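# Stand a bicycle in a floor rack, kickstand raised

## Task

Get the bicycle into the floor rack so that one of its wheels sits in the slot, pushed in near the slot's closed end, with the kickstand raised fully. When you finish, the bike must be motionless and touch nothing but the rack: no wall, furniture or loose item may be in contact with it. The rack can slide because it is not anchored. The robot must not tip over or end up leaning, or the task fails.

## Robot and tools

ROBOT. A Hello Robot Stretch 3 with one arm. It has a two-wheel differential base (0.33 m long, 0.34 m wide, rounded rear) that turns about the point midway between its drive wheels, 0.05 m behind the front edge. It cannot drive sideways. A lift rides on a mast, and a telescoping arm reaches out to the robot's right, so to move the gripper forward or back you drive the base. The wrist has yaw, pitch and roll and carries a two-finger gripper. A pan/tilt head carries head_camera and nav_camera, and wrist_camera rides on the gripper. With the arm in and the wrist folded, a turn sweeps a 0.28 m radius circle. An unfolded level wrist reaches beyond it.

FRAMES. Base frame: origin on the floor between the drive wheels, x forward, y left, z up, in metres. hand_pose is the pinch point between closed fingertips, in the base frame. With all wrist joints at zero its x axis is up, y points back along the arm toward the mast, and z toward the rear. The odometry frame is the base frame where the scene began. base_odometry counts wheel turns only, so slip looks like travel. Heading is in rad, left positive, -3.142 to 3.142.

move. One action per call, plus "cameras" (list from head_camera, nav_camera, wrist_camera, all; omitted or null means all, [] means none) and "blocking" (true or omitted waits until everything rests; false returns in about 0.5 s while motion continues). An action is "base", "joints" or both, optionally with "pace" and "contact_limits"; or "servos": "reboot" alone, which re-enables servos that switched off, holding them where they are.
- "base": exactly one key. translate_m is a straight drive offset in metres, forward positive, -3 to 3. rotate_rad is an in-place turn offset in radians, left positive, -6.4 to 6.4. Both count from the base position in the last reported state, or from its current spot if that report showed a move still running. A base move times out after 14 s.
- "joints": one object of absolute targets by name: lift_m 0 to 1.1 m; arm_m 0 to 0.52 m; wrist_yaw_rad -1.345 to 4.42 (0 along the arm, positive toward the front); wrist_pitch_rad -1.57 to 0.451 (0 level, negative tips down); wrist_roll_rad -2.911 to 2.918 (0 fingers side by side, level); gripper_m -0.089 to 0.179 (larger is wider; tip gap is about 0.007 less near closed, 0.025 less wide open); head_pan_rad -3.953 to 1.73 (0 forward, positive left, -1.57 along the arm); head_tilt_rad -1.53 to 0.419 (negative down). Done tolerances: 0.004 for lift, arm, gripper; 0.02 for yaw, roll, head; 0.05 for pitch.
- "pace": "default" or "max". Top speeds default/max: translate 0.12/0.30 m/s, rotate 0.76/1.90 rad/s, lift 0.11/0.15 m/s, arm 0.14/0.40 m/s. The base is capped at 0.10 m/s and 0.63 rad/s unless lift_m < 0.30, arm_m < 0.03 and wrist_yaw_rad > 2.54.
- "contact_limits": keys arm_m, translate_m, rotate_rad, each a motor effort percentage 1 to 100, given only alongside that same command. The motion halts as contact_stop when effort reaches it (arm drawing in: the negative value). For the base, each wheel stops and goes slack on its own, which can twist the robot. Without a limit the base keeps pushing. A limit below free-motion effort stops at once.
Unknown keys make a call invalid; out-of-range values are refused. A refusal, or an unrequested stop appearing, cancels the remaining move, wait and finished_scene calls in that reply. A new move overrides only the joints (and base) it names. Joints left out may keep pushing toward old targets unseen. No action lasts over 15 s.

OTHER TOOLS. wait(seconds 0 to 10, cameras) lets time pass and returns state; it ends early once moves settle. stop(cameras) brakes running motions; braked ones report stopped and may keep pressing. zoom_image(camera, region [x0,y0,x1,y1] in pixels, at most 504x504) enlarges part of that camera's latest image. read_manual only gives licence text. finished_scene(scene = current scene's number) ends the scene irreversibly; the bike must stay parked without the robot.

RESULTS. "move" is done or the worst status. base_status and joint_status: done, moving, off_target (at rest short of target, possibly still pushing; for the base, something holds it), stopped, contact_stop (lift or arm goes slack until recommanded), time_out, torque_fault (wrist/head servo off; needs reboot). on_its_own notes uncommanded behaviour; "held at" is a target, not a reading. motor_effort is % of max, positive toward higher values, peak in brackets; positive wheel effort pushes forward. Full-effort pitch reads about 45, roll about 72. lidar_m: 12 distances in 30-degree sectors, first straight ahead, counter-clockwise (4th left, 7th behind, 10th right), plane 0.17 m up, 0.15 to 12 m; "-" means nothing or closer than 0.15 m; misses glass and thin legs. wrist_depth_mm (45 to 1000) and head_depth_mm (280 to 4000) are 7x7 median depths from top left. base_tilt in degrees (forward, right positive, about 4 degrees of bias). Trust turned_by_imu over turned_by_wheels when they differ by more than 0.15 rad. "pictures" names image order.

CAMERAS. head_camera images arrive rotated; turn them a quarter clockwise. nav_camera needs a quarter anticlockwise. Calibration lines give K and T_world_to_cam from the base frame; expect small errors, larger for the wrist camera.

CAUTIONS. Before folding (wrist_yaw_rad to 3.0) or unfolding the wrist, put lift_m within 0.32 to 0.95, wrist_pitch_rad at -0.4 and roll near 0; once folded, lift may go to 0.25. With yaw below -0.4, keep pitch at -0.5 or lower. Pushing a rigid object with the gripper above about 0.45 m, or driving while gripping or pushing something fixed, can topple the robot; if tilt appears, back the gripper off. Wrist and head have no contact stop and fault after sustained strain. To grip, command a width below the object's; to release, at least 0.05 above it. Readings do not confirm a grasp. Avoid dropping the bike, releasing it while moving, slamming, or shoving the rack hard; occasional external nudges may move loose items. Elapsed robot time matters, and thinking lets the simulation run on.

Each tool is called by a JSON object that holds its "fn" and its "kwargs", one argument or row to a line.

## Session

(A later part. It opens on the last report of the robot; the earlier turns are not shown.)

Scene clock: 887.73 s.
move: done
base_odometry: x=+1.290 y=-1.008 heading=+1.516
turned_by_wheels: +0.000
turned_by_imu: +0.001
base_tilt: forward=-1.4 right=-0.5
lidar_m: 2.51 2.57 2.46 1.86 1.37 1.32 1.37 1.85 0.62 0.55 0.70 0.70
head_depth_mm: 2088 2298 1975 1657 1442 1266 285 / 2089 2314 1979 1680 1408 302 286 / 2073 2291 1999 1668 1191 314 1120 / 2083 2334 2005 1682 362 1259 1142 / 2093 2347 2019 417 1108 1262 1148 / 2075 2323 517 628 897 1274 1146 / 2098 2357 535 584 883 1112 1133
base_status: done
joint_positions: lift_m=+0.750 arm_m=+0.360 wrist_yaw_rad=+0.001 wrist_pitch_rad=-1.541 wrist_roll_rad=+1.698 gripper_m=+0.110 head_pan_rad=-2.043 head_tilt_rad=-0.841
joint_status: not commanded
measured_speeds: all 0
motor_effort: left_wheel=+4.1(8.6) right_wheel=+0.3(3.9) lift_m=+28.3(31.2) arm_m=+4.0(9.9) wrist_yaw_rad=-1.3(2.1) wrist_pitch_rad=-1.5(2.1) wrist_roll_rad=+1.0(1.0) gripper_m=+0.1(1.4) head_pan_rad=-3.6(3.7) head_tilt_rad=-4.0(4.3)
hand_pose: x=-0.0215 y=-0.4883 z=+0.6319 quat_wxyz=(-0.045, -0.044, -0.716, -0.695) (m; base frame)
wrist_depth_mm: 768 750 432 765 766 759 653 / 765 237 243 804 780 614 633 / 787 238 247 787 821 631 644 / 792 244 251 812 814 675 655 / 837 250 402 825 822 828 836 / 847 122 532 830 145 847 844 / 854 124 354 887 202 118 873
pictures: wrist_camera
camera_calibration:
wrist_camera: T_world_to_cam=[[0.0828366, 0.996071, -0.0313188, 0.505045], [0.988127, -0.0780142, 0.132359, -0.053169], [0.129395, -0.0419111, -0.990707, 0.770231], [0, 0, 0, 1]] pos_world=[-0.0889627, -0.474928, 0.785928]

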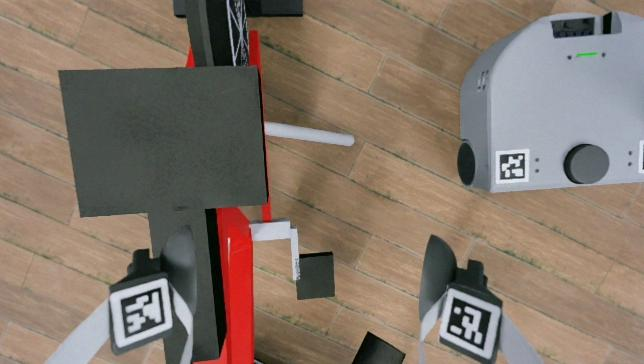

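{"fn": "move", "kwargs": {
  "joints": {"arm_m":0.452,"wrist_roll_rad":1.64,"gripper_m":0.085},
  "cameras": []
}}

{"fn": "move", "kwargs": {
  "joints": {"lift_m":0.66},
  "cameras": ["wrist_camera"]
}}

Scene clock: 896.73 s.
move: done
base_odometry: x=+1.290 y=-1.008 heading=+1.516
turned_by_wheels: +0.000
turned_by_imu: +0.000
base_tilt: forward=-1.3 right=-0.4
lidar_m: 2.51 2.57 2.47 1.86 1.37 1.32 1.37 1.85 0.62 0.54 0.70 0.70
head_depth_mm: 2099 2351 1970 1648 1448 1269 285 / 2071 2325 2001 1662 1401 301 286 / 2095 2292 1986 1676 365 314 1124 / 2076 2308 1999 1686 352 1264 1143 / 2095 2322 2016 423 1125 1257 1143 / 2090 2358 517 929 900 1267 1154 / 2082 2287 605 913 906 1113 1140
base_status: not commanded
joint_positions: lift_m=+0.750 arm_m=+0.452 wrist_yaw_rad=+0.001 wrist_pitch_rad=-1.541 wrist_roll_rad=+1.645 gripper_m=+0.085 head_pan_rad=-2.043 head_tilt_rad=-0.841
joint_status: all done
measured_speeds: all 0
motor_effort: left_wheel=+3.7(4.1) right_wheel=+0.5(0.7) lift_m=+24.7(26.5) arm_m=+15.9(24.5) wrist_yaw_rad=-0.5(2.0) wrist_pitch_rad=-1.6(1.8) wrist_roll_rad=-1.8(2.5) gripper_m=+0.7(74.1) head_pan_rad=-3.2(3.6) head_tilt_rad=-3.3(4.5)
hand_pose: x=-0.0215 y=-0.5801 z=+0.6319 quat_wxyz=(-0.026, -0.026, -0.717, -0.696) (m; base frame)
wrist_depth_mm: 773 766 762 746 764 739 742 / 772 802 233 238 779 786 622 / 778 782 236 244 811 761 643 / 801 794 240 250 808 794 645 / 802 822 826 255 817 830 875 / 873 133 824 261 143 847 842 / 863 117 872 320 126 205 888
pictures: none
No camera images: "cameras" was empty.

Scene clock: 898.40 s.
move: done
base_odometry: x=+1.290 y=-1.008 heading=+1.516
turned_by_wheels: +0.000
turned_by_imu: +0.001
base_tilt: forward=-1.3 right=-0.4
lidar_m: 2.51 2.56 2.46 1.86 1.37 1.32 1.36 1.86 0.62 0.55 0.70 0.70
head_depth_mm: 2085 2323 1968 1659 1442 1267 1134 / 2102 2314 1987 1673 1403 1272 352 / 2117 2309 1993 1683 1346 398 387 / 2089 2307 2004 1680 467 1211 1140 / 2083 2366 2034 1654 517 1261 1144 / 2097 2348 2019 733 901 1267 1151 / 2073 2374 664 709 914 1113 1130
base_status: not commanded
joint_positions: lift_m=+0.660 arm_m=+0.452 wrist_yaw_rad=+0.001 wrist_pitch_rad=-1.541 wrist_roll_rad=+1.634 gripper_m=+0.085 head_pan_rad=-2.043 head_tilt_rad=-0.841
joint_status: all done
measured_speeds: all 0
motor_effort: left_wheel=+6.5(6.9) right_wheel=-10.4(10.5) lift_m=+16.9(23.2) arm_m=+15.3(16.5) wrist_yaw_rad=-1.7(2.2) wrist_pitch_rad=-1.5(1.8) wrist_roll_rad=+1.6(2.1) gripper_m=+0.0(0.8) head_pan_rad=-3.0(3.6) head_tilt_rad=-3.9(4.3)
hand_pose: x=-0.0215 y=-0.5801 z=+0.5419 quat_wxyz=(-0.022, -0.022, -0.717, -0.697) (m; base frame)
wrist_depth_mm: 676 139 143 147 153 666 671 / 685 143 146 150 155 690 538 / 699 146 149 154 159 707 536 / 722 149 153 157 162 704 547 / 728 724 155 160 731 737 727 / 754 134 143 163 143 749 744 / 768 116 166 169 126 747 758
pictures: wrist_camera
camera_calibration:
wrist_camera: T_world_to_cam=[[0.0193342, 0.999348, -0.0304859, 0.593724], [0.991332, -0.0151983, 0.130495, -0.0108855], [0.129947, -0.0327446, -0.99098, 0.682713], [0, 0, 0, 1]] pos_world=[-0.0894043, -0.571147, 0.696076]

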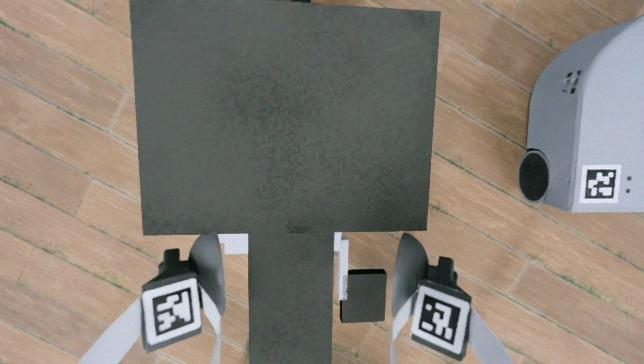

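{"fn": "move", "kwargs": {
  "joints": {"arm_m":0.459,"lift_m":0.622},
  "cameras": ["wrist_camera"]
}}

{"fn": "move", "kwargs": {
  "joints": {"gripper_m":-0.03},
  "cameras": []
}}

{"fn": "move", "kwargs": {
  "joints": {"gripper_m":-0.07},
  "cameras": ["wrist_camera","head_camera"]
}}

Scene clock: 902.90 s.
move: done
base_odometry: x=+1.290 y=-1.008 heading=+1.516
turned_by_wheels: +0.000
turned_by_imu: +0.000
base_tilt: forward=-1.4 right=-0.4
lidar_m: 2.52 2.56 2.46 1.86 1.37 1.32 1.36 1.85 0.62 0.55 0.70 0.70
head_depth_mm: 2100 2328 1982 1667 1441 1264 1130 / 2090 2307 1991 1672 1395 1270 386 / 2086 2287 2002 1674 1349 444 402 / 2109 2313 2006 1689 1105 454 1137 / 2071 2322 2019 1694 528 1261 1150 / 2090 2347 2035 637 896 1273 1151 / 2093 2368 2054 720 888 1115 1133
base_status: not commanded
joint_positions: lift_m=+0.622 arm_m=+0.459 wrist_yaw_rad=+0.001 wrist_pitch_rad=-1.543 wrist_roll_rad=+1.634 gripper_m=+0.085 head_pan_rad=-2.043 head_tilt_rad=-0.841
joint_status: all done
measured_speeds: all 0
motor_effort: left_wheel=+6.2(7.0) right_wheel=-10.5(10.7) lift_m=+17.4(20.2) arm_m=+15.1(23.8) wrist_yaw_rad=-1.4(2.1) wrist_pitch_rad=-1.1(1.8) wrist_roll_rad=+1.6(1.8) gripper_m=-0.2(1.1) head_pan_rad=-2.7(3.6) head_tilt_rad=-4.0(4.4)
hand_pose: x=-0.0215 y=-0.5867 z=+0.5039 quat_wxyz=(-0.022, -0.022, -0.716, -0.697) (m; base frame)
wrist_depth_mm: 636 104 107 110 114 657 636 / 661 106 109 112 116 664 534 / 662 108 112 115 118 658 511 / 681 110 113 118 122 676 520 / 693 113 116 119 123 687 670 / 727 117 121 123 143 697 699 / 708 117 124 125 126 726 740
pictures: wrist_camera
camera_calibration:
wrist_camera: T_world_to_cam=[[0.0193467, 0.999398, -0.0287893, 0.598303], [0.991332, -0.0154322, 0.130468, -0.00615378], [0.129945, -0.0310639, -0.991035, 0.645886], [0, 0, 0, 1]] pos_world=[-0.0894043, -0.577974, 0.658123]

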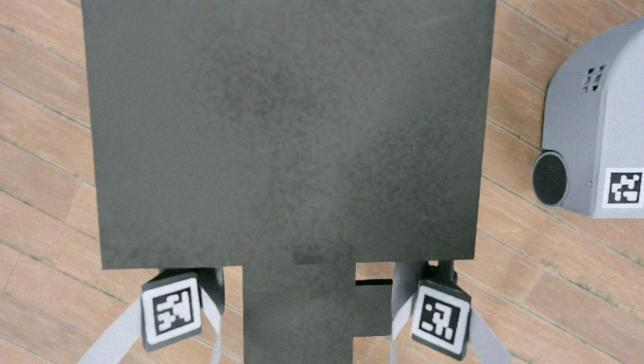

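Scene clock: 904.57 s.
move: done
base_odometry: x=+1.290 y=-1.008 heading=+1.516
turned_by_wheels: +0.000
turned_by_imu: +0.000
base_tilt: forward=-1.3 right=-0.4
lidar_m: 2.51 2.56 2.46 1.86 1.37 1.32 1.37 1.86 0.62 0.55 0.70 0.70
head_depth_mm: 2090 2313 1977 1652 1437 1259 1131 / 2101 2313 1966 1663 1395 1275 387 / 2099 2298 1983 1677 1356 445 403 / 2075 2315 2021 1688 1099 455 1147 / 2085 2325 2029 1695 529 1252 1148 / 2104 2352 2034 634 898 1266 1152 / 2067 2367 2028 720 885 1107 1132
base_status: not commanded
joint_positions: lift_m=+0.622 arm_m=+0.459 wrist_yaw_rad=+0.002 wrist_pitch_rad=-1.539 wrist_roll_rad=+1.632 gripper_m=-0.029 head_pan_rad=-2.043 head_tilt_rad=-0.841
joint_status: all done
measured_speeds: all 0
motor_effort: left_wheel=+6.8(7.3) right_wheel=-10.3(10.7) lift_m=+23.9(23.9) arm_m=+13.3(15.7) wrist_yaw_rad=-2.1(2.5) wrist_pitch_rad=-2.1(3.7) wrist_roll_rad=+2.0(2.6) gripper_m=-27.4(97.5) head_pan_rad=-2.9(3.6) head_tilt_rad=-3.7(4.6)
hand_pose: x=-0.0216 y=-0.5876 z=+0.5038 quat_wxyz=(-0.021, -0.021, -0.718, -0.696) (m; base frame)
wrist_depth_mm: 648 103 106 109 113 637 629 / 658 106 109 112 116 653 530 / 662 108 111 115 118 663 520 / 683 110 114 118 121 675 513 / 684 113 116 119 124 697 693 / 724 695 121 122 153 730 717 / 742 731 123 125 125 735 715
pictures: none
No camera images: "cameras" was empty.

Scene clock: 905.57 s.
move: done
base_odometry: x=+1.290 y=-1.008 heading=+1.516
turned_by_wheels: +0.000
turned_by_imu: +0.000
base_tilt: forward=-1.3 right=-0.5
lidar_m: 2.52 2.57 2.47 1.86 1.37 1.32 1.36 1.85 0.62 0.55 0.49 0.70
head_depth_mm: 2103 2293 1975 1656 1443 1263 1131 / 2081 2323 1980 1673 1398 1271 386 / 2112 2323 1996 1674 1337 445 402 / 2085 2308 2022 1698 1104 455 1144 / 2077 2356 2008 1696 528 1262 1146 / 2079 2341 2027 634 899 1272 1147 / 2080 2338 2047 719 903 1102 1142
base_status: not commanded
joint_positions: lift_m=+0.622 arm_m=+0.459 wrist_yaw_rad=+0.003 wrist_pitch_rad=-1.546 wrist_roll_rad=+1.629 gripper_m=-0.068 head_pan_rad=-2.043 head_tilt_rad=-0.841
joint_status: all done
measured_speeds: all 0
motor_effort: left_wheel=+6.5(7.3) right_wheel=-10.6(10.6) lift_m=+26.7(26.7) arm_m=+12.0(13.4) wrist_yaw_rad=-2.7(3.9) wrist_pitch_rad=-0.6(2.2) wrist_roll_rad=+3.3(3.5) gripper_m=-41.6(99.7) head_pan_rad=-2.5(3.6) head_tilt_rad=-3.6(4.4)
hand_pose: x=-0.0216 y=-0.5860 z=+0.5039 quat_wxyz=(-0.019, -0.019, -0.715, -0.698) (m; base frame)
wrist_depth_mm: 638 104 107 111 114 627 638 / 656 106 110 113 117 658 527 / 670 108 112 115 119 635 521 / 670 110 114 118 122 672 515 / 703 114 117 120 125 714 691 / 701 705 121 123 156 709 698 / 729 744 123 127 124 736 728
pictures: head_camera (sideways), wrist_camera
camera_calibration:
head_camera: T_world_to_cam=[[0.382063, 0.646156, -0.660689, 0.883557], [0.880838, -0.470892, 0.0488375, -0.0663189], [-0.279556, -0.600619, -0.74907, 0.937906], [0, 0, 0, 1]] pos_world=[-0.0169612, -0.0388211, 1.28955]
wrist_camera: T_world_to_cam=[[0.0119488, 0.999582, -0.0263215, 0.596377], [0.991439, -0.00842024, 0.130302, -0.00191129], [0.130026, -0.0276531, -0.991125, 0.647985], [0, 0, 0, 1]] pos_world=[-0.0894858, -0.578225, 0.658181]

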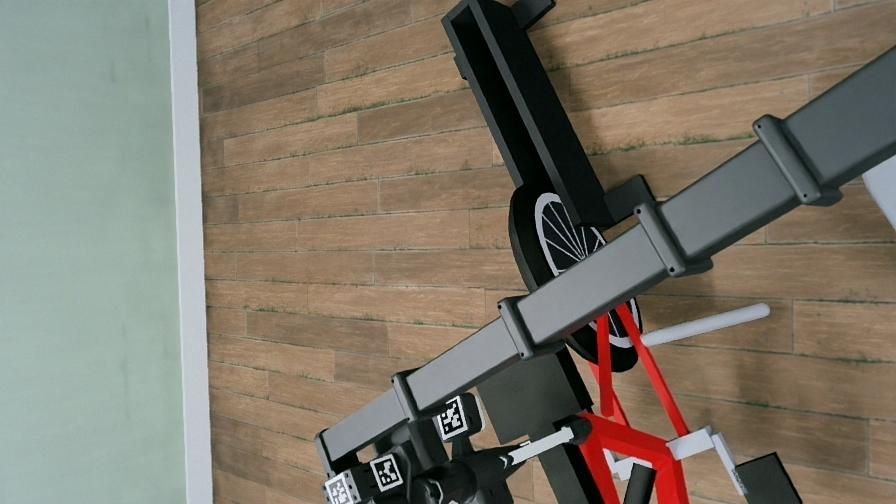

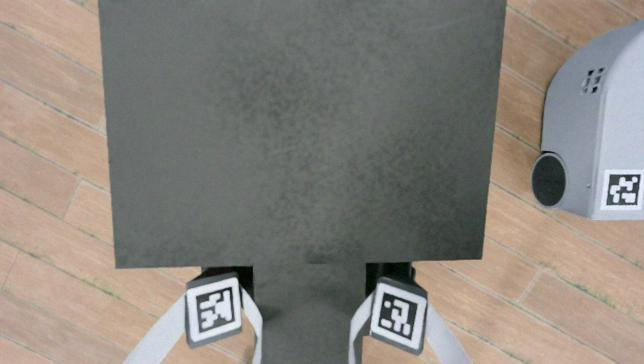

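{"fn": "move", "kwargs": {
  "joints": {"arm_m":0.5,"lift_m":0.628},
  "cameras": ["wrist_camera"]
}}

{"fn": "move", "kwargs": {
  "joints": {"lift_m":0.638},
  "base": {"translate_m":-0.05},
  "cameras": ["wrist_camera","head_camera"]
}}

Scene clock: 910.57 s.
move: contact_stop
base_odometry: x=+1.290 y=-1.008 heading=+1.516
turned_by_wheels: -0.001
turned_by_imu: -0.002
base_tilt: forward=-1.4 right=-0.5
lidar_m: 2.51 2.57 2.47 1.86 1.37 1.32 1.37 1.85 0.63 0.55 0.71 0.71
head_depth_mm: 2096 2314 1982 1656 1437 1262 1138 / 2073 2308 2004 1668 1411 1271 379 / 2095 2305 2006 1669 1353 436 395 / 2108 2287 2018 1683 1099 454 1142 / 2077 2324 2023 1697 528 1261 1145 / 2099 2316 2024 634 1031 1273 1144 / 2071 2366 716 777 933 1124 1152
base_status: not commanded
joint_positions: lift_m=+0.630 arm_m=+0.500 wrist_yaw_rad=+0.006 wrist_pitch_rad=-1.556 wrist_roll_rad=+1.629 gripper_m=-0.048 head_pan_rad=-2.043 head_tilt_rad=-0.841
joint_status: lift_m contact_stop (moved +0.008 of +0.006); the others done
measured_speeds: translate_m=+0.000 rotate_rad=+0.000 lift_m=+0.001 arm_m=+0.000 wrist_yaw_rad=+0.000 wrist_pitch_rad=+0.000 wrist_roll_rad=+0.000 head_pan_rad=+0.000 head_tilt_rad=+0.000
on_its_own: gripper_m is held at -0.049, not at your -0.070, by its stall guard, which is not easing now; lift_m is slack since a contact_stop
motor_effort: left_wheel=-3.8(6.8) right_wheel=+8.4(10.5) lift_m=+25.1(37.3) arm_m=+18.2(24.8) wrist_yaw_rad=-5.4(6.3) wrist_pitch_rad=+1.3(2.0) wrist_roll_rad=+3.5(3.7) gripper_m=-20.4(21.9) head_pan_rad=-3.0(3.6) head_tilt_rad=-3.9(4.3)
hand_pose: x=-0.0217 y=-0.6243 z=+0.5120 quat_wxyz=(-0.018, -0.019, -0.712, -0.702) (m; base frame)
wrist_depth_mm: 651 112 113 116 119 654 636 / 654 113 115 118 121 661 556 / 665 117 118 121 123 686 552 / 678 119 121 124 126 697 540 / 688 122 124 126 129 724 709 / 709 700 125 128 152 729 724 / 704 721 121 132 123 741 771
pictures: wrist_camera
camera_calibration:
wrist_camera: T_world_to_cam=[[0.00895181, 0.999839, -0.0155254, 0.62937], [0.991468, -0.00685561, 0.130169, -0.00216747], [0.130041, -0.0165582, -0.99137, 0.661979], [0, 0, 0, 1]] pos_world=[-0.0895696, -0.618323, 0.66632]

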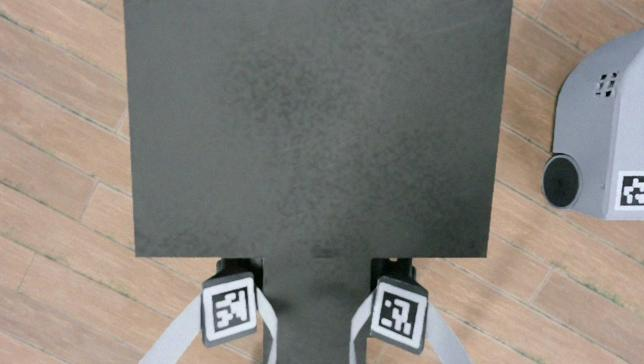

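not run: a stop that you did not command came earlier in this reply.

{"fn": "move", "kwargs": {
  "joints": {"lift_m":0.642,"arm_m":0.512,"gripper_m":-0.07},
  "cameras": ["wrist_camera"]
}}

{"fn": "move", "kwargs": {
  "base": {"translate_m":-0.05},
  "cameras": ["wrist_camera","head_camera"]
}}

{"fn": "zoom_image", "kwargs": {
  "camera": "head_camera",
  "region": [460, 130, 680, 350]
}}

Scene clock: 917.27 s.
move: done
base_odometry: x=+1.290 y=-1.008 heading=+1.516
turned_by_wheels: +0.000
turned_by_imu: +0.000
base_tilt: forward=-1.3 right=-0.4
lidar_m: 2.51 2.56 2.47 1.86 1.37 1.32 1.36 1.85 0.64 0.55 0.71 0.71
head_depth_mm: 2084 2304 1963 1655 1430 1268 1134 / 2070 2310 1979 1670 1395 1272 369 / 2092 2294 1980 1677 1351 424 389 / 2091 2321 2001 1683 487 442 1147 / 2099 2334 2012 1692 510 1265 1144 / 2095 2348 2024 605 1204 1277 1152 / 2087 2334 712 799 960 1125 1157
base_status: not commanded
joint_positions: lift_m=+0.642 arm_m=+0.512 wrist_yaw_rad=+0.006 wrist_pitch_rad=-1.552 wrist_roll_rad=+1.629 gripper_m=-0.068 head_pan_rad=-2.043 head_tilt_rad=-0.841
joint_status: all done
measured_speeds: all 0
motor_effort: left_wheel=-3.0(4.2) right_wheel=+3.8(8.4) lift_m=+43.8(44.1) arm_m=+17.4(22.0) wrist_yaw_rad=-5.6(6.2) wrist_pitch_rad=+0.2(1.3) wrist_roll_rad=+3.2(3.6) gripper_m=-36.5(98.1) head_pan_rad=-2.8(3.7) head_tilt_rad=-3.5(4.3)
hand_pose: x=-0.0216 y=-0.6374 z=+0.5241 quat_wxyz=(-0.018, -0.019, -0.713, -0.700) (m; base frame)
wrist_depth_mm: 656 120 123 124 126 658 656 / 661 123 125 127 128 679 600 / 683 127 128 129 131 673 575 / 693 129 130 132 133 699 550 / 690 686 133 135 137 736 728 / 730 722 128 138 710 750 734 / 720 722 122 141 124 763 764
pictures: wrist_camera
camera_calibration:
wrist_camera: T_world_to_cam=[[0.00928089, 0.999759, -0.0199076, 0.644928], [0.991462, -0.00661078, 0.130225, -0.00371503], [0.130062, -0.0209463, -0.991285, 0.670884], [0, 0, 0, 1]] pos_world=[-0.0895587, -0.630745, 0.67836]

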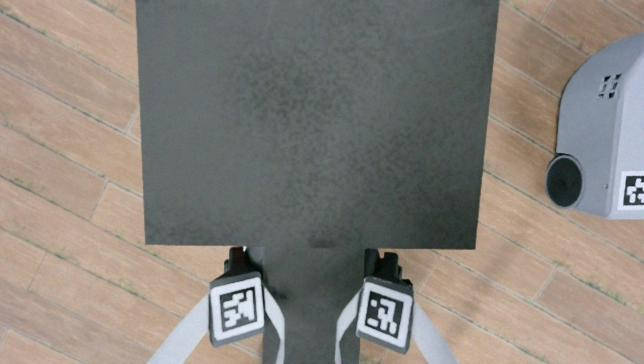

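Scene clock: 918.83 s.
move: done
base_odometry: x=+1.288 y=-1.057 heading=+1.517
turned_by_wheels: +0.001
turned_by_imu: +0.002
base_tilt: forward=-1.3 right=-0.4
lidar_m: 2.56 2.59 2.49 1.80 1.33 1.28 1.32 1.80 0.64 0.56 0.76 0.77
head_depth_mm: 2064 2276 1974 1661 1427 1270 1138 / 2072 2288 1972 1671 1383 1272 368 / 2077 2305 1986 1678 1352 424 389 / 2071 2345 2018 1682 487 442 1144 / 2053 2327 2009 1688 509 1259 1151 / 2062 2307 2014 611 1212 1289 1143 / 2075 2306 711 800 973 1229 1149
base_status: done
joint_positions: lift_m=+0.642 arm_m=+0.512 wrist_yaw_rad=-0.010 wrist_pitch_rad=-1.527 wrist_roll_rad=+1.653 gripper_m=-0.060 head_pan_rad=-2.043 head_tilt_rad=-0.841
joint_status: not commanded
measured_speeds: all 0
on_its_own: gripper_m is held at -0.061, not at your -0.070, by its stall guard, which is still easing; right_wheel is at rest, and its effort (-24.2) is outside its rest range (-21 to +21)
motor_effort: left_wheel=+13.3(16.8) right_wheel=-24.2(30.5) lift_m=+31.4(44.7) arm_m=+5.5(17.6) wrist_yaw_rad=+9.1(9.3) wrist_pitch_rad=-4.4(4.4) wrist_roll_rad=-4.4(4.6) gripper_m=-9.9(37.4) head_pan_rad=-2.9(3.7) head_tilt_rad=-3.9(4.5)
hand_pose: x=-0.0214 y=-0.6438 z=+0.5237 quat_wxyz=(-0.033, -0.032, -0.721, -0.691) (m; base frame)
wrist_depth_mm: 661 122 122 124 126 636 648 / 680 125 125 127 128 669 594 / 686 127 128 130 131 669 589 / 686 130 130 132 134 691 564 / 732 738 133 135 137 715 706 / 724 738 129 138 698 749 728 / 748 753 125 142 123 745 744
pictures: head_camera (sideways), wrist_camera
camera_calibration:
head_camera: T_world_to_cam=[[0.382063, 0.646156, -0.660689, 0.883557], [0.880838, -0.470892, 0.0488375, -0.0663189], [-0.279556, -0.600619, -0.74907, 0.937906], [0, 0, 0, 1]] pos_world=[-0.0169612, -0.0388211, 1.28955]
wrist_camera: T_world_to_cam=[[0.0483992, 0.997819, -0.0448843, 0.664051], [0.990421, -0.0421252, 0.131499, -0.0275147], [0.129322, -0.0508188, -0.9903, 0.650618], [0, 0, 0, 1]] pos_world=[-0.0890274, -0.630699, 0.67773]

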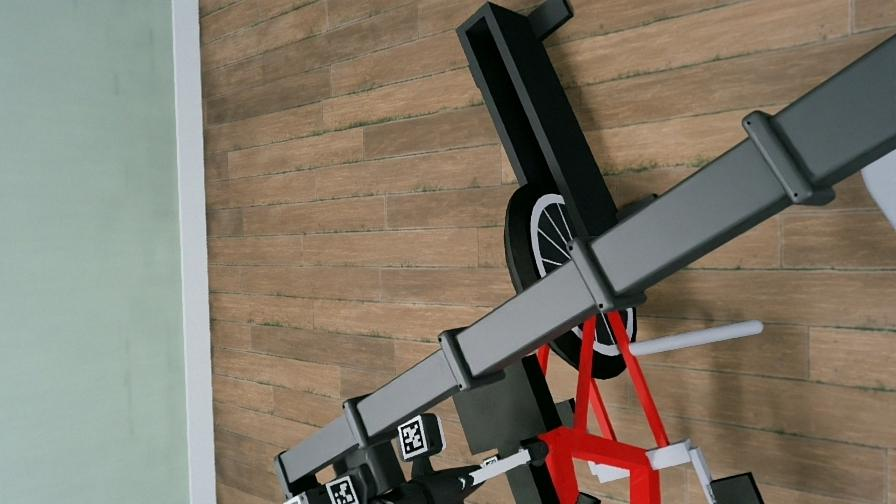

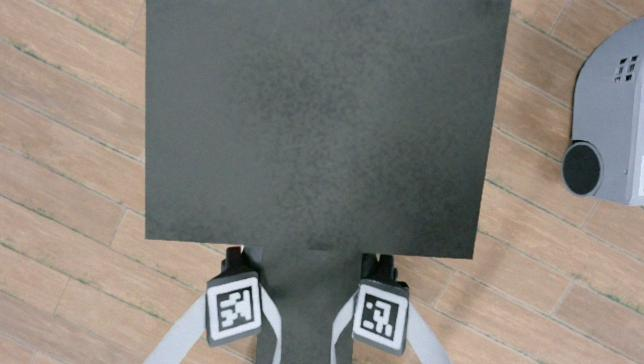

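Scaled by 2.291 from the camera's 896x504 image, which has a finer 1280x720 frame.

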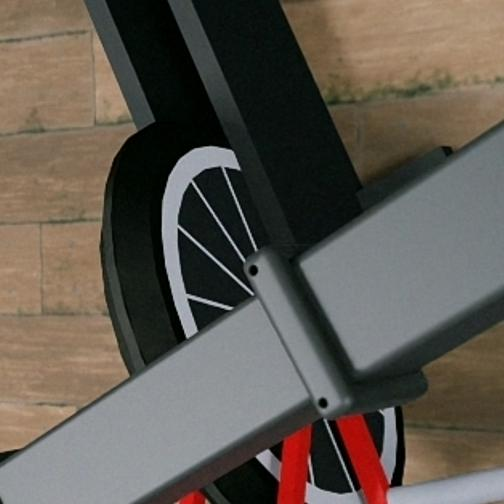

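{"fn": "move", "kwargs": {
  "joints": {"lift_m":0.648,"gripper_m":-0.07,"wrist_roll_rad":1.68},
  "base": {"translate_m":-0.04},
  "cameras": ["wrist_camera","head_camera"]
}}

{"fn": "zoom_image", "kwargs": {
  "camera": "head_camera",
  "region": [460, 130, 680, 350]
}}

Scene clock: 924.33 s.
move: off_target
base_odometry: x=+1.286 y=-1.097 heading=+1.518
turned_by_wheels: +0.002
turned_by_imu: +0.003
base_tilt: forward=-1.3 right=-0.4
lidar_m: 2.59 2.60 2.51 1.74 1.29 1.24 1.28 1.75 0.64 0.57 0.79 2.50
head_depth_mm: 2055 2278 1974 1659 1386 1272 1141 / 2064 2278 1990 1670 1373 1270 363 / 2049 2287 1996 1673 1355 410 384 / 2052 2297 1977 1687 481 454 1146 / 2041 2307 2011 1697 503 1262 1144 / 2047 2316 2032 597 1162 1289 1147 / 2047 2306 706 814 1055 1246 1155
base_status: done
joint_positions: lift_m=+0.648 arm_m=+0.512 wrist_yaw_rad=-0.009 wrist_pitch_rad=-1.498 wrist_roll_rad=+1.693 gripper_m=-0.066 head_pan_rad=-2.043 head_tilt_rad=-0.841
joint_status: gripper_m off_target (ended at -0.066, target -0.070); the others done
measured_speeds: all 0
on_its_own: right_wheel is at rest, and its effort (-38.4) is outside its rest range (-21 to +21); wrist_pitch_rad is at rest, and its effort (-9.7) is outside its rest range (-8 to +12)
motor_effort: left_wheel=+21.4(21.4) right_wheel=-38.4(44.3) lift_m=+44.8(50.2) arm_m=-13.1(16.5) wrist_yaw_rad=+8.1(9.6) wrist_pitch_rad=-9.7(9.8) wrist_roll_rad=-4.5(4.8) gripper_m=-20.3(80.8) head_pan_rad=-3.3(3.4) head_tilt_rad=-3.8(4.2)
hand_pose: x=-0.0215 y=-0.6513 z=+0.5294 quat_wxyz=(-0.048, -0.045, -0.731, -0.680) (m; base frame)
wrist_depth_mm: 678 679 127 128 129 638 640 / 681 673 129 130 132 647 605 / 697 699 132 134 135 668 619 / 729 136 136 136 138 697 680 / 734 730 139 141 141 721 691 / 755 769 128 143 734 727 722 / 784 754 125 147 124 726 728
pictures: head_camera (sideways), wrist_camera
camera_calibration:
head_camera: T_world_to_cam=[[0.382063, 0.646156, -0.660689, 0.883557], [0.880838, -0.470892, 0.0488375, -0.0663189], [-0.279556, -0.600619, -0.74907, 0.937906], [0, 0, 0, 1]] pos_world=[-0.0169612, -0.0388211, 1.28955]
wrist_camera: T_world_to_cam=[[0.0882064, 0.993358, -0.073883, 0.685051], [0.987762, -0.0776485, 0.135269, -0.0536961], [0.128633, -0.0849104, -0.98805, 0.63245], [0, 0, 0, 1]] pos_world=[-0.088741, -0.630969, 0.682769]

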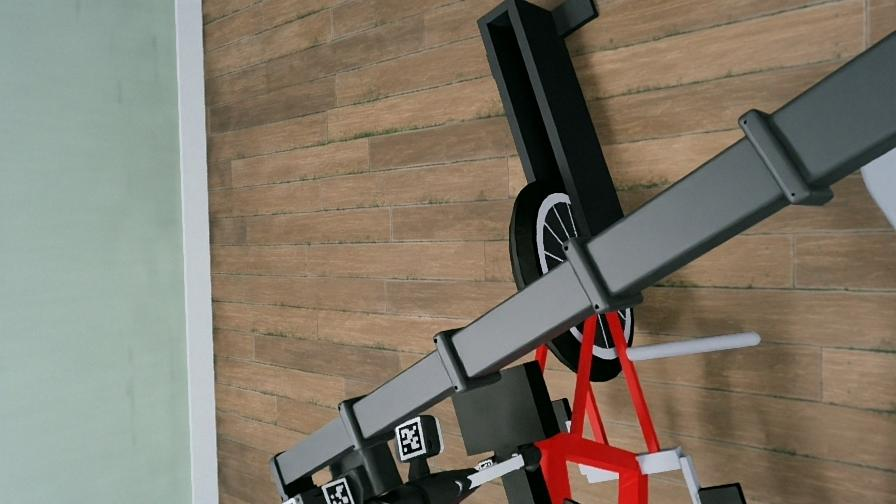

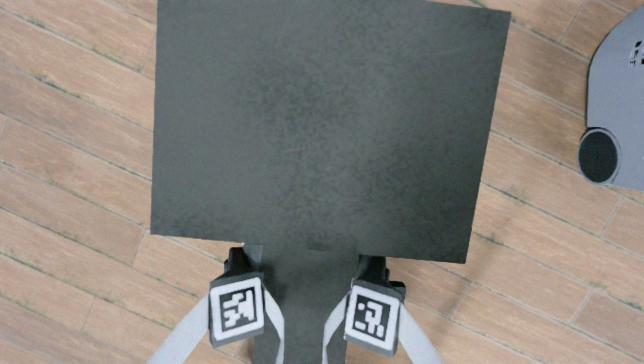

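Scaled by 2.291 from the camera's 896x504 image, which has a finer 1280x720 frame.

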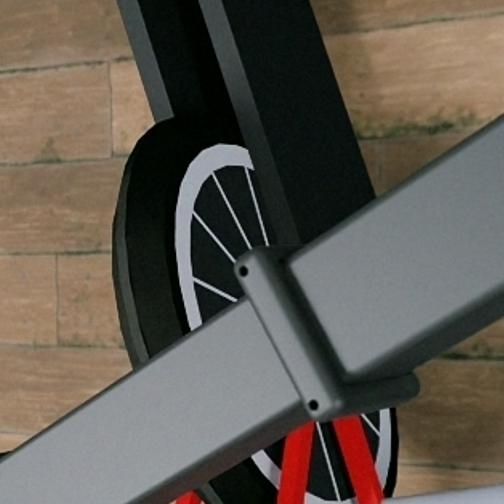

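{"fn": "move", "kwargs": {
  "joints": {"lift_m":0.652,"wrist_roll_rad":1.72},
  "base": {"translate_m":-0.05},
  "cameras": ["wrist_camera","head_camera"]
}}

{"fn": "zoom_image", "kwargs": {
  "camera": "head_camera",
  "region": [460, 130, 680, 350]
}}

Scene clock: 928.60 s.
move: done
base_odometry: x=+1.283 y=-1.147 heading=+1.519
turned_by_wheels: +0.001
turned_by_imu: +0.007
base_tilt: forward=-1.3 right=-0.4
lidar_m: 2.65 2.63 2.53 1.65 1.24 1.20 1.25 1.70 0.64 0.58 0.84 2.55
head_depth_mm: 2019 2255 1963 1660 1368 1264 1132 / 2014 2297 1992 1658 1365 1274 360 / 2037 2291 1977 1664 1317 407 381 / 2001 2259 2012 1677 466 454 1144 / 2018 2287 2031 1667 498 1267 1145 / 2038 2279 2008 610 1174 1290 1148 / 2033 2282 700 823 1151 1273 1160
base_status: done
joint_positions: lift_m=+0.652 arm_m=+0.512 wrist_yaw_rad=-0.009 wrist_pitch_rad=-1.446 wrist_roll_rad=+1.737 gripper_m=-0.066 head_pan_rad=-2.043 head_tilt_rad=-0.841
joint_status: all done
measured_speeds: all 0
on_its_own: right_wheel is at rest, and its effort (-29.7) is outside its rest range (-21 to +21); wrist_pitch_rad is at rest, and its effort (-19.0) is outside its rest range (-8 to +12)
motor_effort: left_wheel=+16.8(25.7) right_wheel=-29.7(53.9) lift_m=+41.1(50.5) arm_m=-2.0(5.7) wrist_yaw_rad=+8.7(9.4) wrist_pitch_rad=-19.0(19.5) wrist_roll_rad=-6.0(6.0) gripper_m=-20.3(21.4) head_pan_rad=-3.0(3.5) head_tilt_rad=-3.8(4.2)
hand_pose: x=-0.0216 y=-0.6647 z=+0.5335 quat_wxyz=(-0.065, -0.059, -0.747, -0.659) (m; base frame)
wrist_depth_mm: 689 689 131 131 130 627 612 / 716 710 134 134 132 631 652 / 744 726 138 138 136 654 659 / 762 747 142 141 140 682 654 / 788 751 145 144 143 710 677 / 826 759 128 146 724 722 697 / 828 825 125 153 717 720 708
pictures: head_camera (sideways), wrist_camera
camera_calibration:
head_camera: T_world_to_cam=[[0.382063, 0.646156, -0.660689, 0.883557], [0.880838, -0.470892, 0.0488375, -0.0663189], [-0.279556, -0.600619, -0.74907, 0.937905], [0, 0, 0, 1]] pos_world=[-0.0169612, -0.0388212, 1.28955]
wrist_camera: T_world_to_cam=[[0.131786, 0.983381, -0.124875, 0.720152], [0.983053, -0.113457, 0.143998, -0.0837284], [0.127437, -0.141736, -0.981667, 0.594157], [0, 0, 0, 1]] pos_world=[-0.0883141, -0.633471, 0.68525]

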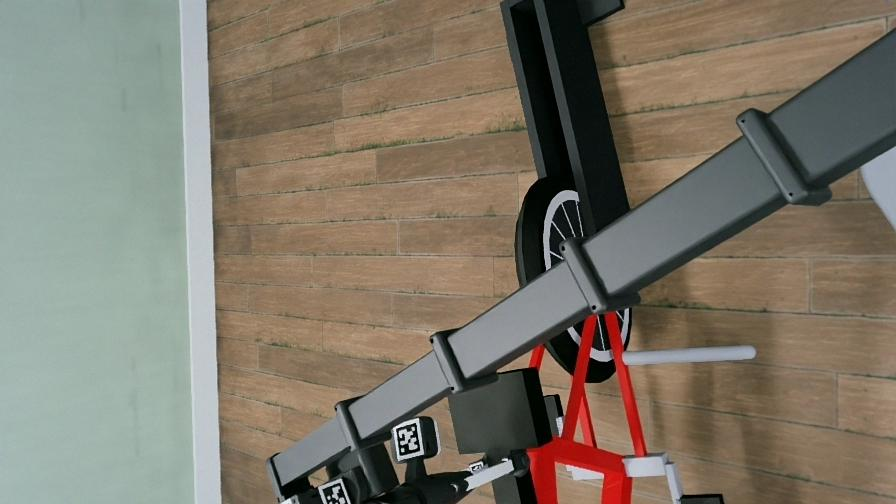

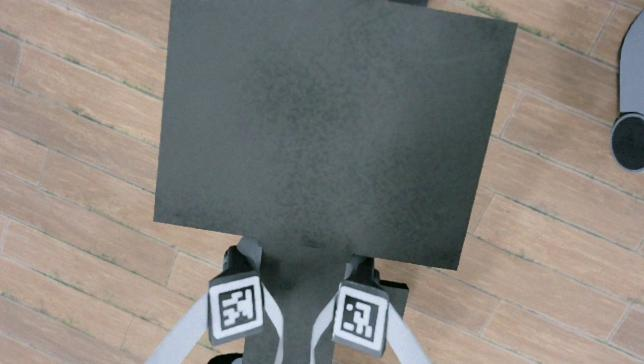

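Scaled by 2.291 from the camera's 896x504 image, which has a finer 1280x720 frame.

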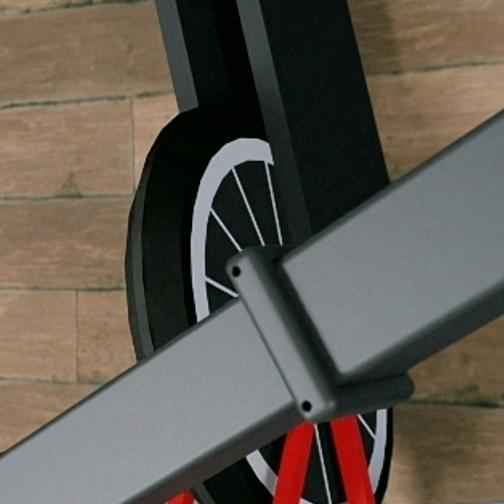

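{"fn": "move", "kwargs": {
  "joints": {"lift_m":0.654,"wrist_roll_rad":1.8},
  "base": {"translate_m":-0.05},
  "cameras": ["wrist_camera","head_camera"]
}}

{"fn": "zoom_image", "kwargs": {
  "camera": "head_camera",
  "region": [460, 130, 680, 350]
}}

Scene clock: 941.97 s.
move: done
base_odometry: x=+1.281 y=-1.197 heading=+1.520
turned_by_wheels: +0.001
turned_by_imu: +0.023
base_tilt: forward=-1.3 right=-0.4
lidar_m: 2.71 2.64 2.57 1.60 1.19 1.15 1.20 1.67 0.63 0.58 0.88 2.59
head_depth_mm: 1979 2241 1966 1683 1333 1267 1132 / 1996 2253 1972 1665 1349 1274 358 / 1996 2257 2011 1682 1279 404 387 / 2009 2268 1990 1678 467 454 1138 / 1992 2254 2005 1662 497 1283 1147 / 2011 2267 2048 787 1191 1265 1152 / 2014 2261 696 875 1160 1272 1154
base_status: done
joint_positions: lift_m=+0.654 arm_m=+0.512 wrist_yaw_rad=-0.005 wrist_pitch_rad=-1.422 wrist_roll_rad=+1.817 gripper_m=-0.063 head_pan_rad=-2.043 head_tilt_rad=-0.841
joint_status: all done
measured_speeds: all 0
on_its_own: gripper_m is held at -0.064, not at your -0.070, by its stall guard, which is not easing now; right_wheel is at rest, and its effort (-26.2) is outside its rest range (-21 to +21); wrist_pitch_rad is at rest, and its effort (-23.6) is outside its rest range (-8 to +12)
motor_effort: left_wheel=+14.6(28.2) right_wheel=-26.2(57.2) lift_m=+45.1(45.9) arm_m=+1.6(3.4) wrist_yaw_rad=+3.9(9.8) wrist_pitch_rad=-23.6(23.8) wrist_roll_rad=-5.4(5.8) gripper_m=-18.9(20.3) head_pan_rad=-3.0(3.8) head_tilt_rad=-3.6(4.4)
hand_pose: x=-0.0216 y=-0.6709 z=+0.5357 quat_wxyz=(-0.094, -0.082, -0.752, -0.648) (m; base frame)
wrist_depth_mm: 728 708 132 131 130 615 617 / 754 713 136 135 133 627 625 / 785 716 140 139 137 657 641 / 788 769 144 142 141 672 665 / 820 770 148 146 144 695 663 / 853 804 128 150 727 716 687 / 880 825 125 154 752 728 702
pictures: head_camera (sideways), wrist_camera
camera_calibration:
head_camera: T_world_to_cam=[[0.382063, 0.646156, -0.660689, 0.883557], [0.880838, -0.470891, 0.0488375, -0.0663189], [-0.279556, -0.600619, -0.74907, 0.937906], [0, 0, 0, 1]] pos_world=[-0.0169612, -0.0388212, 1.28955]
wrist_camera: T_world_to_cam=[[0.205645, 0.967536, -0.146917, 0.729352], [0.970467, -0.182273, 0.158022, -0.138737], [0.126113, -0.175074, -0.976445, 0.570261], [0, 0, 0, 1]] pos_world=[-0.0872656, -0.631124, 0.685905]

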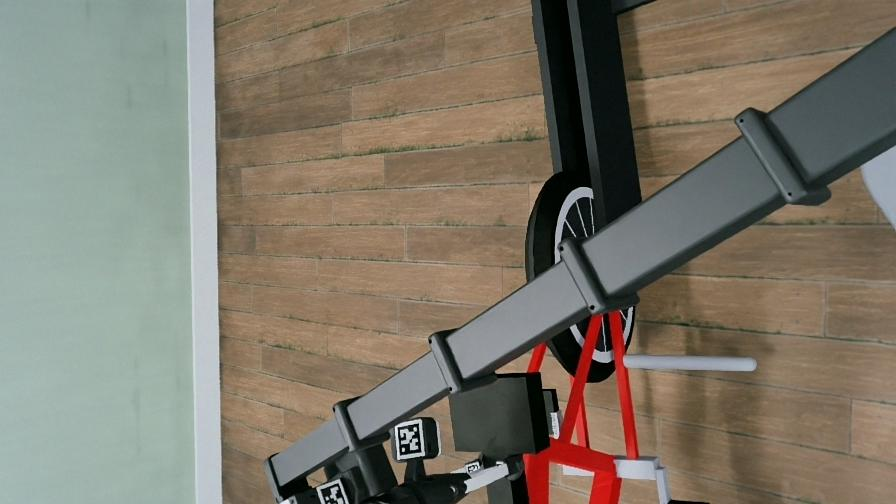

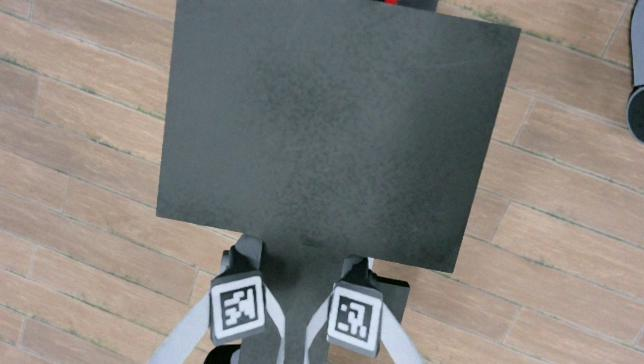

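Scaled by 2.291 from the camera's 896x504 image, which has a finer 1280x720 frame.

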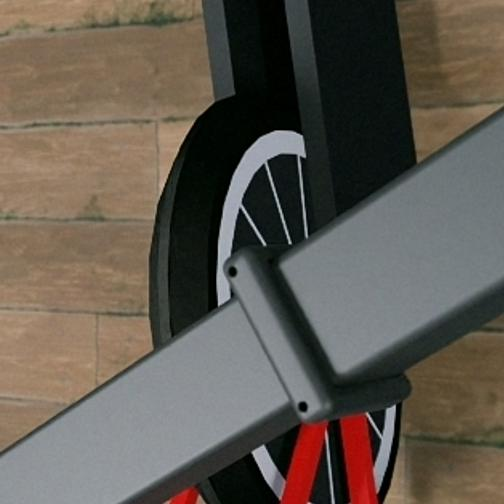

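{"fn": "move", "kwargs": {
  "joints": {"arm_m":0.485},
  "base": {"rotate_rad":-0.1},
  "cameras": ["wrist_camera","head_camera"]
}}

Scene clock: 946.23 s.
move: done
base_odometry: x=+1.281 y=-1.197 heading=+1.421
turned_by_wheels: -0.099
turned_by_imu: +0.009
base_tilt: forward=-1.3 right=-0.4
lidar_m: 2.73 2.64 2.57 1.57 1.17 1.14 1.19 0.73 0.62 0.58 0.89 2.61
head_depth_mm: 1987 2209 1964 1655 1313 1269 1134 / 1974 2229 1975 1676 1312 1269 358 / 1999 2221 1999 1687 1281 404 388 / 1993 2238 2017 1686 465 454 1145 / 1992 2246 2018 1647 523 1262 1145 / 2018 2266 2035 615 1173 1297 1154 / 2007 2278 690 778 1163 1270 1153
base_status: done
joint_positions: lift_m=+0.654 arm_m=+0.485 wrist_yaw_rad=-0.006 wrist_pitch_rad=-1.395 wrist_roll_rad=+1.822 gripper_m=-0.063 head_pan_rad=-2.043 head_tilt_rad=-0.841
joint_status: all done
measured_speeds: all 0
on_its_own: gripper_m is held at -0.064, not at your -0.070, by its stall guard, which is not easing now; wrist_pitch_rad is at rest, and its effort (-28.5) is outside its rest range (-8 to +12)
motor_effort: left_wheel=+10.0(25.6) right_wheel=-17.9(48.1) lift_m=+36.2(44.5) arm_m=-20.8(27.6) wrist_yaw_rad=+6.7(6.7) wrist_pitch_rad=-28.5(30.2) wrist_roll_rad=-7.5(7.7) gripper_m=-19.8(20.9) head_pan_rad=-2.6(3.7) head_tilt_rad=-3.5(4.4)
hand_pose: x=-0.0216 y=-0.6507 z=+0.5362 quat_wxyz=(-0.098, -0.083, -0.760, -0.637) (m; base frame)
wrist_depth_mm: 721 732 131 130 129 620 597 / 767 746 134 134 132 132 619 / 773 757 139 137 136 655 634 / 831 797 144 142 140 661 636 / 851 788 148 146 145 674 649 / 866 827 126 149 710 690 669 / 870 844 125 159 728 724 683
pictures: head_camera (sideways), wrist_camera
camera_calibration:
head_camera: T_world_to_cam=[[0.382063, 0.646156, -0.660689, 0.883557], [0.880838, -0.470892, 0.0488375, -0.0663189], [-0.279556, -0.600619, -0.74907, 0.937905], [0, 0, 0, 1]] pos_world=[-0.0169612, -0.0388212, 1.28955]
wrist_camera: T_world_to_cam=[[0.212597, 0.961801, -0.172459, 0.720011], [0.96905, -0.184863, 0.163608, -0.13978], [0.125477, -0.201904, -0.971334, 0.554085], [0, 0, 0, 1]] pos_world=[-0.0871431, -0.606475, 0.685243]

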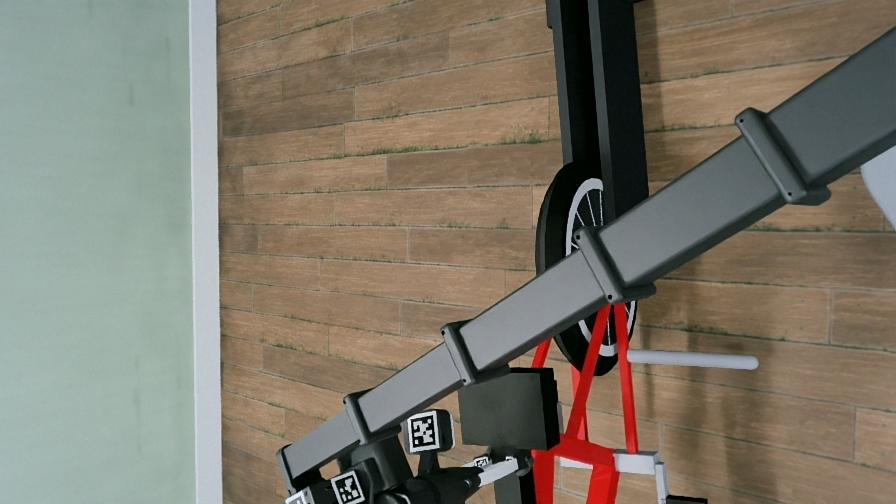

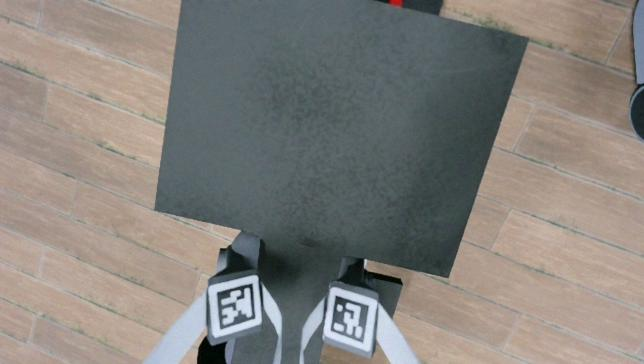

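{"fn": "move", "kwargs": {
  "joints": {"gripper_m":0.11},
  "cameras": []
}}

{"fn": "move", "kwargs": {
  "joints": {"lift_m":0.75},
  "cameras": ["wrist_camera"]
}}

{"fn": "move", "kwargs": {
  "joints": {"arm_m":0.3,"wrist_pitch_rad":-1.55,"wrist_yaw_rad":0,"wrist_roll_rad":1.6},
  "base": {"rotate_rad":-0.4},
  "cameras": ["wrist_camera","head_camera"]
}}

Scene clock: 960.93 s.
move: done
base_odometry: x=+1.281 y=-1.197 heading=+1.421
turned_by_wheels: +0.000
turned_by_imu: -0.001
base_tilt: forward=-1.3 right=-0.4
lidar_m: 2.72 2.64 2.57 1.56 1.17 1.14 1.19 1.66 0.62 0.58 0.89 2.61
head_depth_mm: 1988 2222 1967 1650 1327 1265 1130 / 1974 2232 1976 1684 1311 1271 358 / 2002 2259 1999 1675 1286 405 388 / 1999 2249 1998 1692 464 455 1143 / 2002 2274 2005 1645 525 1269 1146 / 2011 2281 2033 612 1232 1282 1151 / 2015 2269 690 784 1165 1277 1152
base_status: not commanded
joint_positions: lift_m=+0.654 arm_m=+0.485 wrist_yaw_rad=-0.001 wrist_pitch_rad=-1.307 wrist_roll_rad=+1.810 gripper_m=+0.110 head_pan_rad=-2.043 head_tilt_rad=-0.841
joint_status: all done
measured_speeds: all 0
on_its_own: wrist_pitch_rad is held at -1.378, not at your -1.550, by its stall guard, which is not easing now; wrist_pitch_rad is at rest, and its effort (-12.8) is outside its rest range (-8 to +12)
motor_effort: left_wheel=+4.6(6.9) right_wheel=-9.5(9.8) lift_m=+18.2(43.0) arm_m=+5.7(7.1) wrist_yaw_rad=+1.6(9.3) wrist_pitch_rad=-12.8(13.2) wrist_roll_rad=-3.7(7.7) gripper_m=+7.3(85.9) head_pan_rad=-2.6(3.5) head_tilt_rad=-3.4(4.5)
hand_pose: x=-0.0216 y=-0.6731 z=+0.5390 quat_wxyz=(-0.095, -0.074, -0.788, -0.604) (m; base frame)
wrist_depth_mm: 828 769 138 134 128 123 572 / 837 768 142 137 131 128 573 / 881 814 146 141 135 614 594 / 922 851 152 146 140 642 616 / 968 855 809 150 144 661 638 / 984 121 163 159 145 670 632 / 101 896 167 165 128 682 659
pictures: none
No camera images: "cameras" was empty.

Scene clock: 962.63 s.
move: done
base_odometry: x=+1.281 y=-1.197 heading=+1.420
turned_by_wheels: +0.000
turned_by_imu: -0.001
base_tilt: forward=-1.3 right=-0.5
lidar_m: 2.73 2.65 2.57 1.56 1.17 1.13 1.19 1.66 0.62 0.58 0.89 2.61
head_depth_mm: 1962 2229 1976 1658 1320 1266 285 / 1985 2238 1985 1688 1310 302 286 / 1993 2245 1994 1677 1141 314 1118 / 1991 2261 2019 1688 359 1256 1146 / 2001 2258 2002 422 1134 1283 1151 / 2010 2276 520 952 1262 1289 1153 / 2029 2204 635 940 1173 1268 1155
base_status: not commanded
joint_positions: lift_m=+0.750 arm_m=+0.485 wrist_yaw_rad=-0.001 wrist_pitch_rad=-1.372 wrist_roll_rad=+1.806 gripper_m=+0.110 head_pan_rad=-2.043 head_tilt_rad=-0.841
joint_status: all done
measured_speeds: all 0
on_its_own: wrist_pitch_rad is held at -1.378, not at your -1.550, by its stall guard, which is not easing now
motor_effort: left_wheel=+0.4(7.7) right_wheel=+1.0(13.6) lift_m=+33.4(38.5) arm_m=+4.4(6.3) wrist_yaw_rad=+1.3(2.2) wrist_pitch_rad=-1.2(13.2) wrist_roll_rad=-2.2(6.0) gripper_m=+0.1(7.0) head_pan_rad=-2.4(3.4) head_tilt_rad=-3.3(4.4)
hand_pose: x=-0.0215 y=-0.6567 z=+0.6327 quat_wxyz=(-0.091, -0.075, -0.768, -0.629) (m; base frame)
wrist_depth_mm: 884 849 801 521 722 731 687 / 928 856 817 232 228 713 674 / 910 883 245 237 233 738 730 / 942 911 855 246 760 750 745 / 971 934 897 256 812 752 735 / - 121 926 631 148 781 733 / 101 965 326 885 838 118 762
pictures: wrist_camera
camera_calibration:
wrist_camera: T_world_to_cam=[[0.191874, 0.961812, -0.195199, 0.756287], [0.973178, -0.160739, 0.164585, -0.141445], [0.126924, -0.221543, -0.966855, 0.630914], [0, 0, 0, 1]] pos_world=[-0.0875387, -0.610367, 0.780909]

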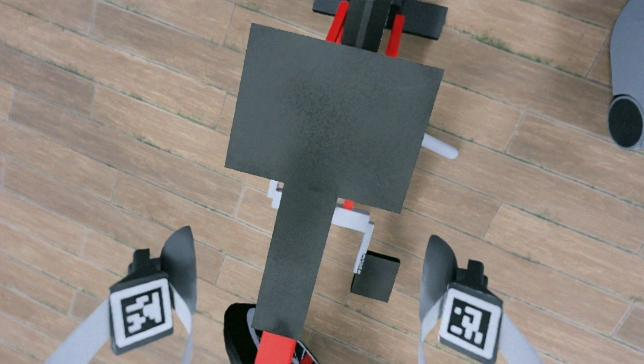

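Scene clock: 965.23 s.
move: done
base_odometry: x=+1.281 y=-1.197 heading=+1.021
turned_by_wheels: -0.400
turned_by_imu: -0.392
base_tilt: forward=-1.3 right=-0.4
lidar_m: 2.61 2.86 2.58 2.57 1.41 1.15 1.14 1.25 0.64 0.58 0.58 0.89
head_depth_mm: 1707 1844 1903 1675 1439 1268 286 / 1978 2203 1981 1677 1420 302 286 / 2226 2384 1997 1682 1313 314 1123 / 2119 2335 1993 1701 361 1264 1140 / 2068 2283 2016 417 1226 1264 1148 / 1967 2254 518 522 1103 1251 1154 / 1902 2165 506 507 1028 1142 1136
base_status: done
joint_positions: lift_m=+0.750 arm_m=+0.300 wrist_yaw_rad=-0.001 wrist_pitch_rad=-1.542 wrist_roll_rad=+1.604 gripper_m=+0.110 head_pan_rad=-2.043 head_tilt_rad=-0.841
joint_status: all done
measured_speeds: all 0
motor_effort: left_wheel=+3.8(9.1) right_wheel=-4.7(8.7) lift_m=+33.5(34.0) arm_m=-15.5(23.2) wrist_yaw_rad=+1.7(2.7) wrist_pitch_rad=-1.4(3.0) wrist_roll_rad=-1.8(2.7) gripper_m=+0.2(1.3) head_pan_rad=-2.9(3.6) head_tilt_rad=-3.1(4.7)
hand_pose: x=-0.0215 y=-0.4280 z=+0.6319 quat_wxyz=(-0.012, -0.012, -0.717, -0.697) (m; base frame)
wrist_depth_mm: 769 769 754 779 775 788 778 / 758 765 759 770 779 614 627 / 792 798 688 797 772 645 631 / 792 437 807 813 798 651 649 / 851 810 842 847 840 851 826 / 827 121 843 857 145 851 853 / 858 121 830 867 851 118 889
pictures: head_camera (sideways), wrist_camera
camera_calibration:
head_camera: T_world_to_cam=[[0.382063, 0.646156, -0.660689, 0.883557], [0.880838, -0.470892, 0.0488375, -0.0663189], [-0.279556, -0.600619, -0.74907, 0.937905], [0, 0, 0, 1]] pos_world=[-0.0169612, -0.0388212, 1.28955]
wrist_camera: T_world_to_cam=[[-0.00902356, 0.999505, -0.0301473, 0.443726], [0.991477, 0.0128615, 0.129647, -0.00779447], [0.12997, -0.0287205, -0.991102, 0.778681], [0, 0, 0, 1]] pos_world=[-0.0894735, -0.421042, 0.78614]

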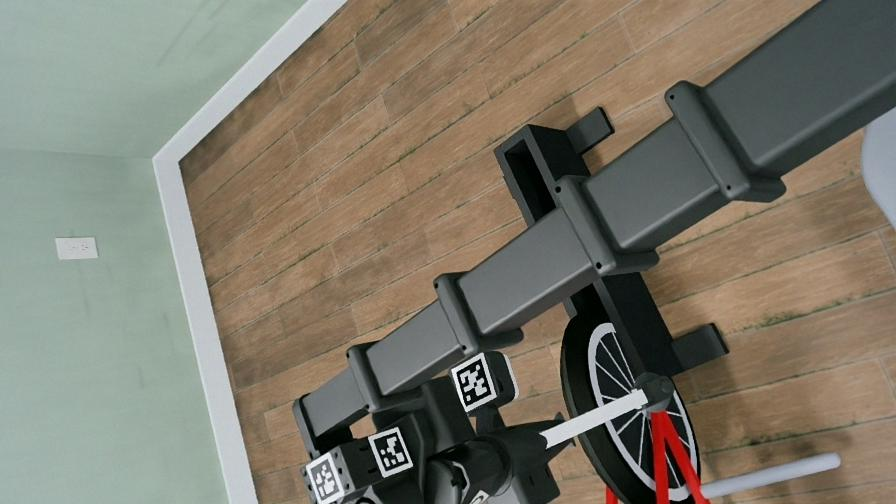

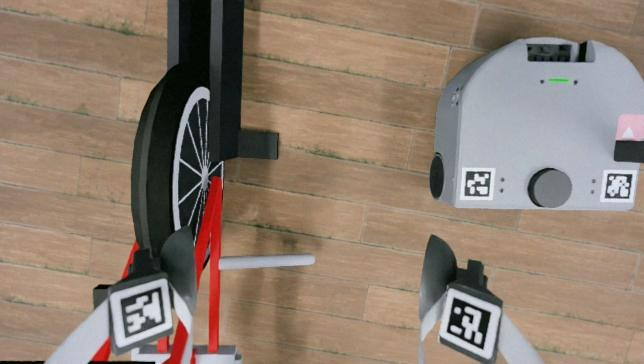

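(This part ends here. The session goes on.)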